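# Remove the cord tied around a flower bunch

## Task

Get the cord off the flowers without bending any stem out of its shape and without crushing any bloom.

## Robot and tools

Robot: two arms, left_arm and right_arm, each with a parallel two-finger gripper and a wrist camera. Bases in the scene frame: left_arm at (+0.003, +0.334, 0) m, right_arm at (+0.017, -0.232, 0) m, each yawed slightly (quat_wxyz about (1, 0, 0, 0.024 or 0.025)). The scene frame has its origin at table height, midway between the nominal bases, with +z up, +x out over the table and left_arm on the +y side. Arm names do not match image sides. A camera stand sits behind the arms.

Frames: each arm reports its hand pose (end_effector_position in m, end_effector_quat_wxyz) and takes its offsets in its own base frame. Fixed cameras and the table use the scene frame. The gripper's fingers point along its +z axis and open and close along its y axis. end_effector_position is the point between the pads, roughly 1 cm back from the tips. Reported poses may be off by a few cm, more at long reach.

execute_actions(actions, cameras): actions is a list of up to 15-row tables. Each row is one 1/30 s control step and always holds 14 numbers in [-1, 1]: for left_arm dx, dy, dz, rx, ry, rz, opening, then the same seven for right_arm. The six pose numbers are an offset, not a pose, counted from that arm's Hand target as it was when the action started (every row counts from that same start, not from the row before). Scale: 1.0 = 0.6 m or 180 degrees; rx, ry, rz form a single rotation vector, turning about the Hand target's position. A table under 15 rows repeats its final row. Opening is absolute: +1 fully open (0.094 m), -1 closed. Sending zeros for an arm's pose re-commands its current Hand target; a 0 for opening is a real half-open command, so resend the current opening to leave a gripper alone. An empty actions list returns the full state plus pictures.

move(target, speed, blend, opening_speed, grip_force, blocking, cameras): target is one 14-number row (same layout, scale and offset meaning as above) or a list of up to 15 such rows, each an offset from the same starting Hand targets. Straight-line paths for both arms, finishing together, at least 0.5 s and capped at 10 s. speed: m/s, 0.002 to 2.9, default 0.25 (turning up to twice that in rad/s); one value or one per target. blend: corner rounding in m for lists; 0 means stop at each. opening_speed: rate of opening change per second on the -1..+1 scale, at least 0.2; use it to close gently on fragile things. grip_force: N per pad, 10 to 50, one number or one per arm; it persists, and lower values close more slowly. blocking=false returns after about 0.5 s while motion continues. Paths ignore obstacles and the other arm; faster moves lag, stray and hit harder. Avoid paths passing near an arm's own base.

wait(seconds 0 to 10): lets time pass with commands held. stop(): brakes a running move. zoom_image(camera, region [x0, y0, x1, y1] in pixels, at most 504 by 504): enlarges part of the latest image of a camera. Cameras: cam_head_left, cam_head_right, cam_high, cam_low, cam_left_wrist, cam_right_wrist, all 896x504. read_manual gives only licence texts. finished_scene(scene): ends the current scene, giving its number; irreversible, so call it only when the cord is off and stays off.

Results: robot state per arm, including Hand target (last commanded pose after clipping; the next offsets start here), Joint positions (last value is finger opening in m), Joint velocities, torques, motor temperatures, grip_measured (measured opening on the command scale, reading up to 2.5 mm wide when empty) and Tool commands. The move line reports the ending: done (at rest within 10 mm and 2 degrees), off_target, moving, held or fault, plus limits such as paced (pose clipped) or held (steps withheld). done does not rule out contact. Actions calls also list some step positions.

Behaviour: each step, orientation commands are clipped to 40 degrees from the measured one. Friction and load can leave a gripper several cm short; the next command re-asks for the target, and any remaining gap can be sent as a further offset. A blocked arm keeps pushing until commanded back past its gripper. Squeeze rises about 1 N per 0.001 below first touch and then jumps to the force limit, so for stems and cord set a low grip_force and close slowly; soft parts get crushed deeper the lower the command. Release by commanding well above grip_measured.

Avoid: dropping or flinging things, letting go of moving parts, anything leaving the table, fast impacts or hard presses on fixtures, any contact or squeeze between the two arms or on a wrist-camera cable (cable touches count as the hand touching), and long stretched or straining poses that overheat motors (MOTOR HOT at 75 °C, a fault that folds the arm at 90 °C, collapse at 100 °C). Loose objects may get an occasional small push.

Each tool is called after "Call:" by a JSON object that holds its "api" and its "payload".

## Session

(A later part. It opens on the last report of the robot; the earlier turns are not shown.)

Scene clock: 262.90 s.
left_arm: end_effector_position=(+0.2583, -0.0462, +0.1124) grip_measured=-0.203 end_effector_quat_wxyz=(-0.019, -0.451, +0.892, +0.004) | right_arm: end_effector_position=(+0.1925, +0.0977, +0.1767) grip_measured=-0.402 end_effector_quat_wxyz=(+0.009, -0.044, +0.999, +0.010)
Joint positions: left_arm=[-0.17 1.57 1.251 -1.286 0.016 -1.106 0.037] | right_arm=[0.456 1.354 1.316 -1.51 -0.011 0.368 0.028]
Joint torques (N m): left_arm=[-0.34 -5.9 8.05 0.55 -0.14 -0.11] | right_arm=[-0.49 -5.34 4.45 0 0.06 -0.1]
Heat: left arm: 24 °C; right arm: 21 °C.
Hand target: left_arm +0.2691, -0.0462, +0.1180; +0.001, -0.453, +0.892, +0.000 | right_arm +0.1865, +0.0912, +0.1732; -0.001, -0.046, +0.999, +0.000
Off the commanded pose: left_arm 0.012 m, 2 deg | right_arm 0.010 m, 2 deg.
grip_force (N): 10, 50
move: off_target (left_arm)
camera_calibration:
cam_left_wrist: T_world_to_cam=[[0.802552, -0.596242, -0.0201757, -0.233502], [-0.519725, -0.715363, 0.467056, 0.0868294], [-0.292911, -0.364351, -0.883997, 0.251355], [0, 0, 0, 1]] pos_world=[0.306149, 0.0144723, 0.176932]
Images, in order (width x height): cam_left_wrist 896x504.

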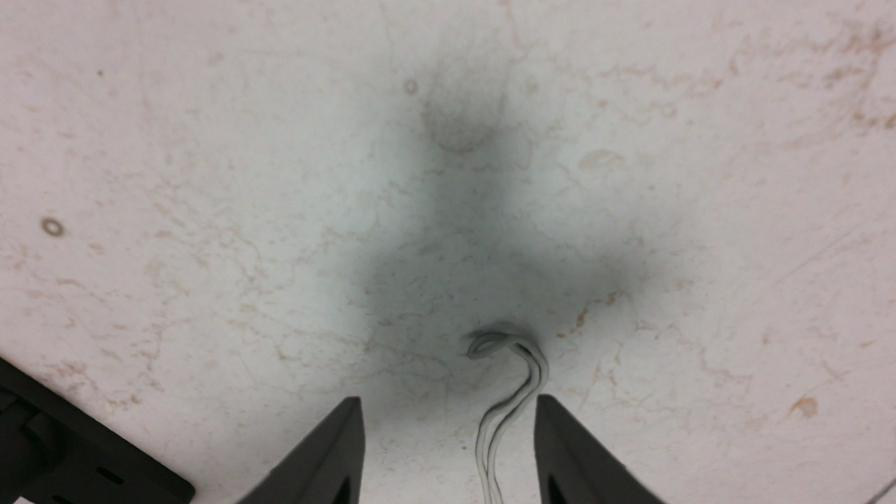

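Call:
{"api": "move", "payload": {"target": [[-0.058,-0.168,-0.1,0,0,0,-0.2,0,0,0,0,0,0,-0.4],[-0.066,-0.168,-0.197,0,0,0,-0.2,0,0,0,0,0,0,-0.4]], "speed": [0.2,0.08], "grip_force": 50, "cameras": ["cam_left_wrist"]}}

Scene clock: 267.83 s.
left_arm: end_effector_position=(+0.2247, -0.1446, +0.0088) grip_measured=-0.203 end_effector_quat_wxyz=(-0.011, -0.453, +0.891, +0.004) | right_arm: end_effector_position=(+0.1925, +0.0977, +0.1767) grip_measured=-0.402 end_effector_quat_wxyz=(+0.009, -0.044, +0.999, +0.010)
Joint positions: left_arm=[-0.565 1.689 0.946 -0.847 0.015 -1.505 0.037] | right_arm=[0.456 1.354 1.316 -1.51 -0.011 0.368 0.028]
Joint torques (N m): left_arm=[-0.69 -5.23 3.47 1.07 -0.15 -0.1] | right_arm=[-0.39 -5.16 4.42 0.01 0.05 -0.11]
Heat: left arm: 24 °C; right arm: 21 °C.
Hand target: left_arm +0.2295, -0.1470, -0.0003; +0.001, -0.453, +0.892, +0.000 | right_arm +0.1865, +0.0912, +0.1732; -0.001, -0.046, +0.999, +0.000
Off the commanded pose: left_arm 0.010 m, 1 deg | right_arm 0.009 m, 2 deg.
move: done
camera_calibration:
cam_left_wrist: T_world_to_cam=[[0.805147, -0.592902, -0.0143504, -0.267337], [-0.522687, -0.720814, 0.45522, 0.0473463], [-0.280245, -0.359018, -0.890263, 0.112054], [0, 0, 0, 1]] pos_world=[0.271395, -0.0841475, 0.074368]
Images, in order (width x height): cam_left_wrist 896x504.

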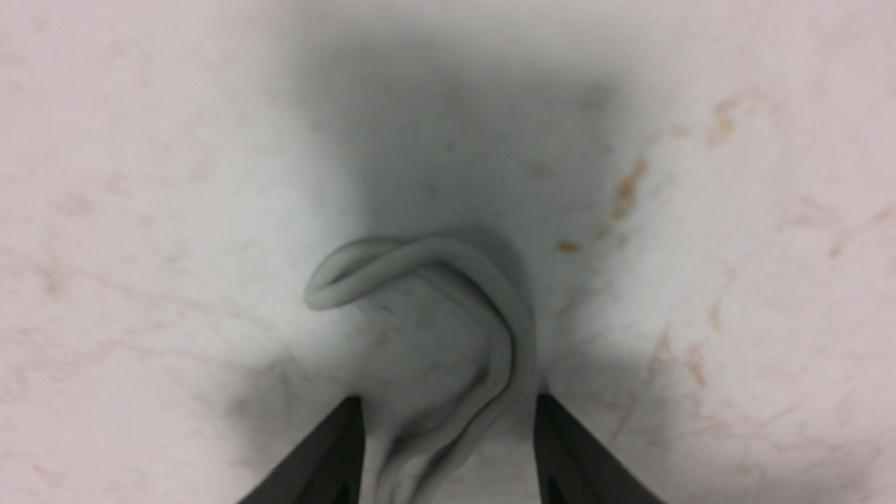

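Perfect. Close, lift slightly, pull +y, set down.

Call:
{"api": "move", "payload": {"target": [[0,0,0,0,0,0,-1,0,0,0,0,0,0,-0.4],[0.0,0.02,0.03,0,0,0,-1,0,0,0,0,0,0,-0.4],[0.05,0.33,0.03,0,0,0,-1,0,0,0,0,0,0,-0.4],[0.05,0.33,0.0,0,0,0,-1,0,0,0,0,0,0,-0.4],[0.05,0.33,0.0,0,0,0,-0.3,0,0,0,0,0,0,-0.4],[0.05,0.33,0.2,0,0,0,-0.3,0,0,0,0,0,0,-0.4]], "speed": [0.1,0.08,0.12,0.08,0.1,0.15], "opening_speed": 1, "cameras": ["cam_high","cam_head_left"]}}

Call:
{"api": "zoom_image", "payload": {"camera": "cam_high", "region": [400, 180, 640, 340]}}

Scene clock: 277.03 s.
left_arm: end_effector_position=(+0.2572, +0.0474, +0.1089) grip_measured=-0.303 end_effector_quat_wxyz=(-0.015, -0.454, +0.891, -0.003) | right_arm: end_effector_position=(+0.1925, +0.0977, +0.1767) grip_measured=-0.402 end_effector_quat_wxyz=(+0.009, -0.044, +0.999, +0.010)
Joint positions: left_arm=[0.188 1.561 1.228 -1.265 0.014 -0.755 0.033] | right_arm=[0.456 1.354 1.316 -1.51 -0.011 0.368 0.028]
Joint torques (N m): left_arm=[0.17 -7.98 7.73 0.25 -0.12 0.05] | right_arm=[-0.53 -5.22 4.48 0 0.11 -0.11]
Heat: left arm: 23 °C; right arm: 21 °C.
Hand target: left_arm +0.2594, +0.0510, +0.1198; +0.001, -0.453, +0.892, +0.000 | right_arm +0.1865, +0.0912, +0.1732; -0.001, -0.046, +0.999, +0.000
Off the commanded pose: left_arm 0.012 m, 2 deg | right_arm 0.009 m, 2 deg.
move: off_target (left_arm)
Images, in order (width x height): cam_head_left 896x504, cam_high 896x504.

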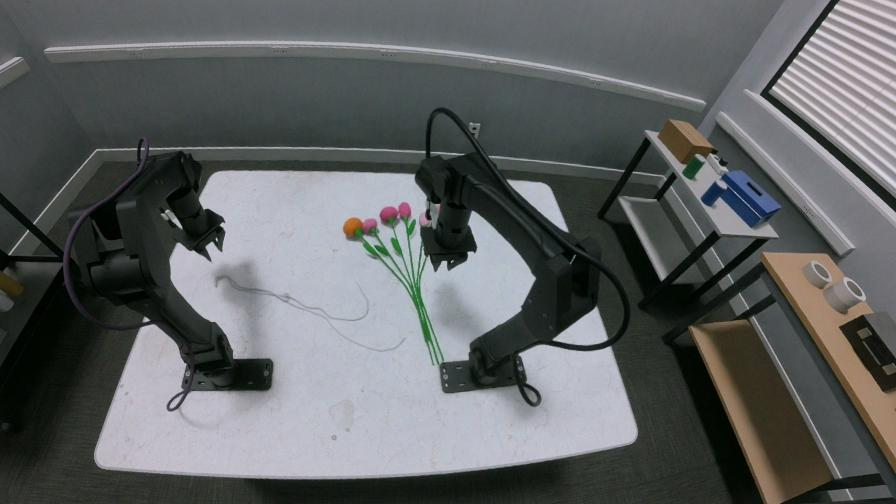

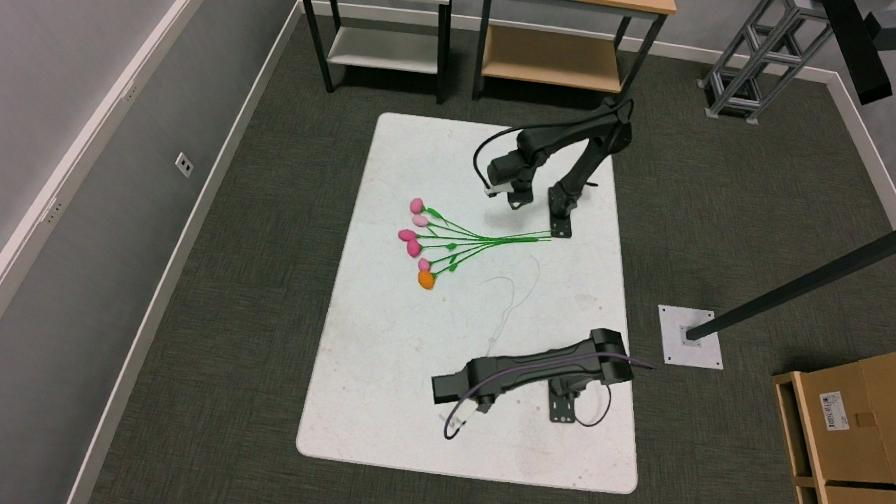

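Scaled by 2.100 from the camera's 896x504 image, which has a finer 1280x720 frame.

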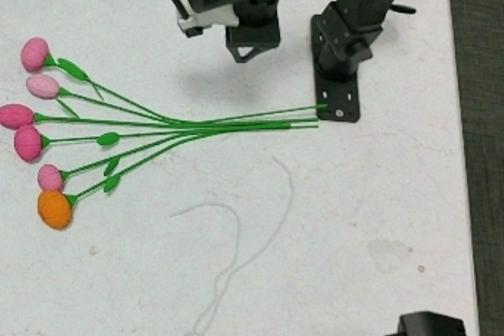

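Cord is fully clear.

Call:
{"api": "finished_scene", "payload": {"scene": 2}}

The scene is finished: the task was done.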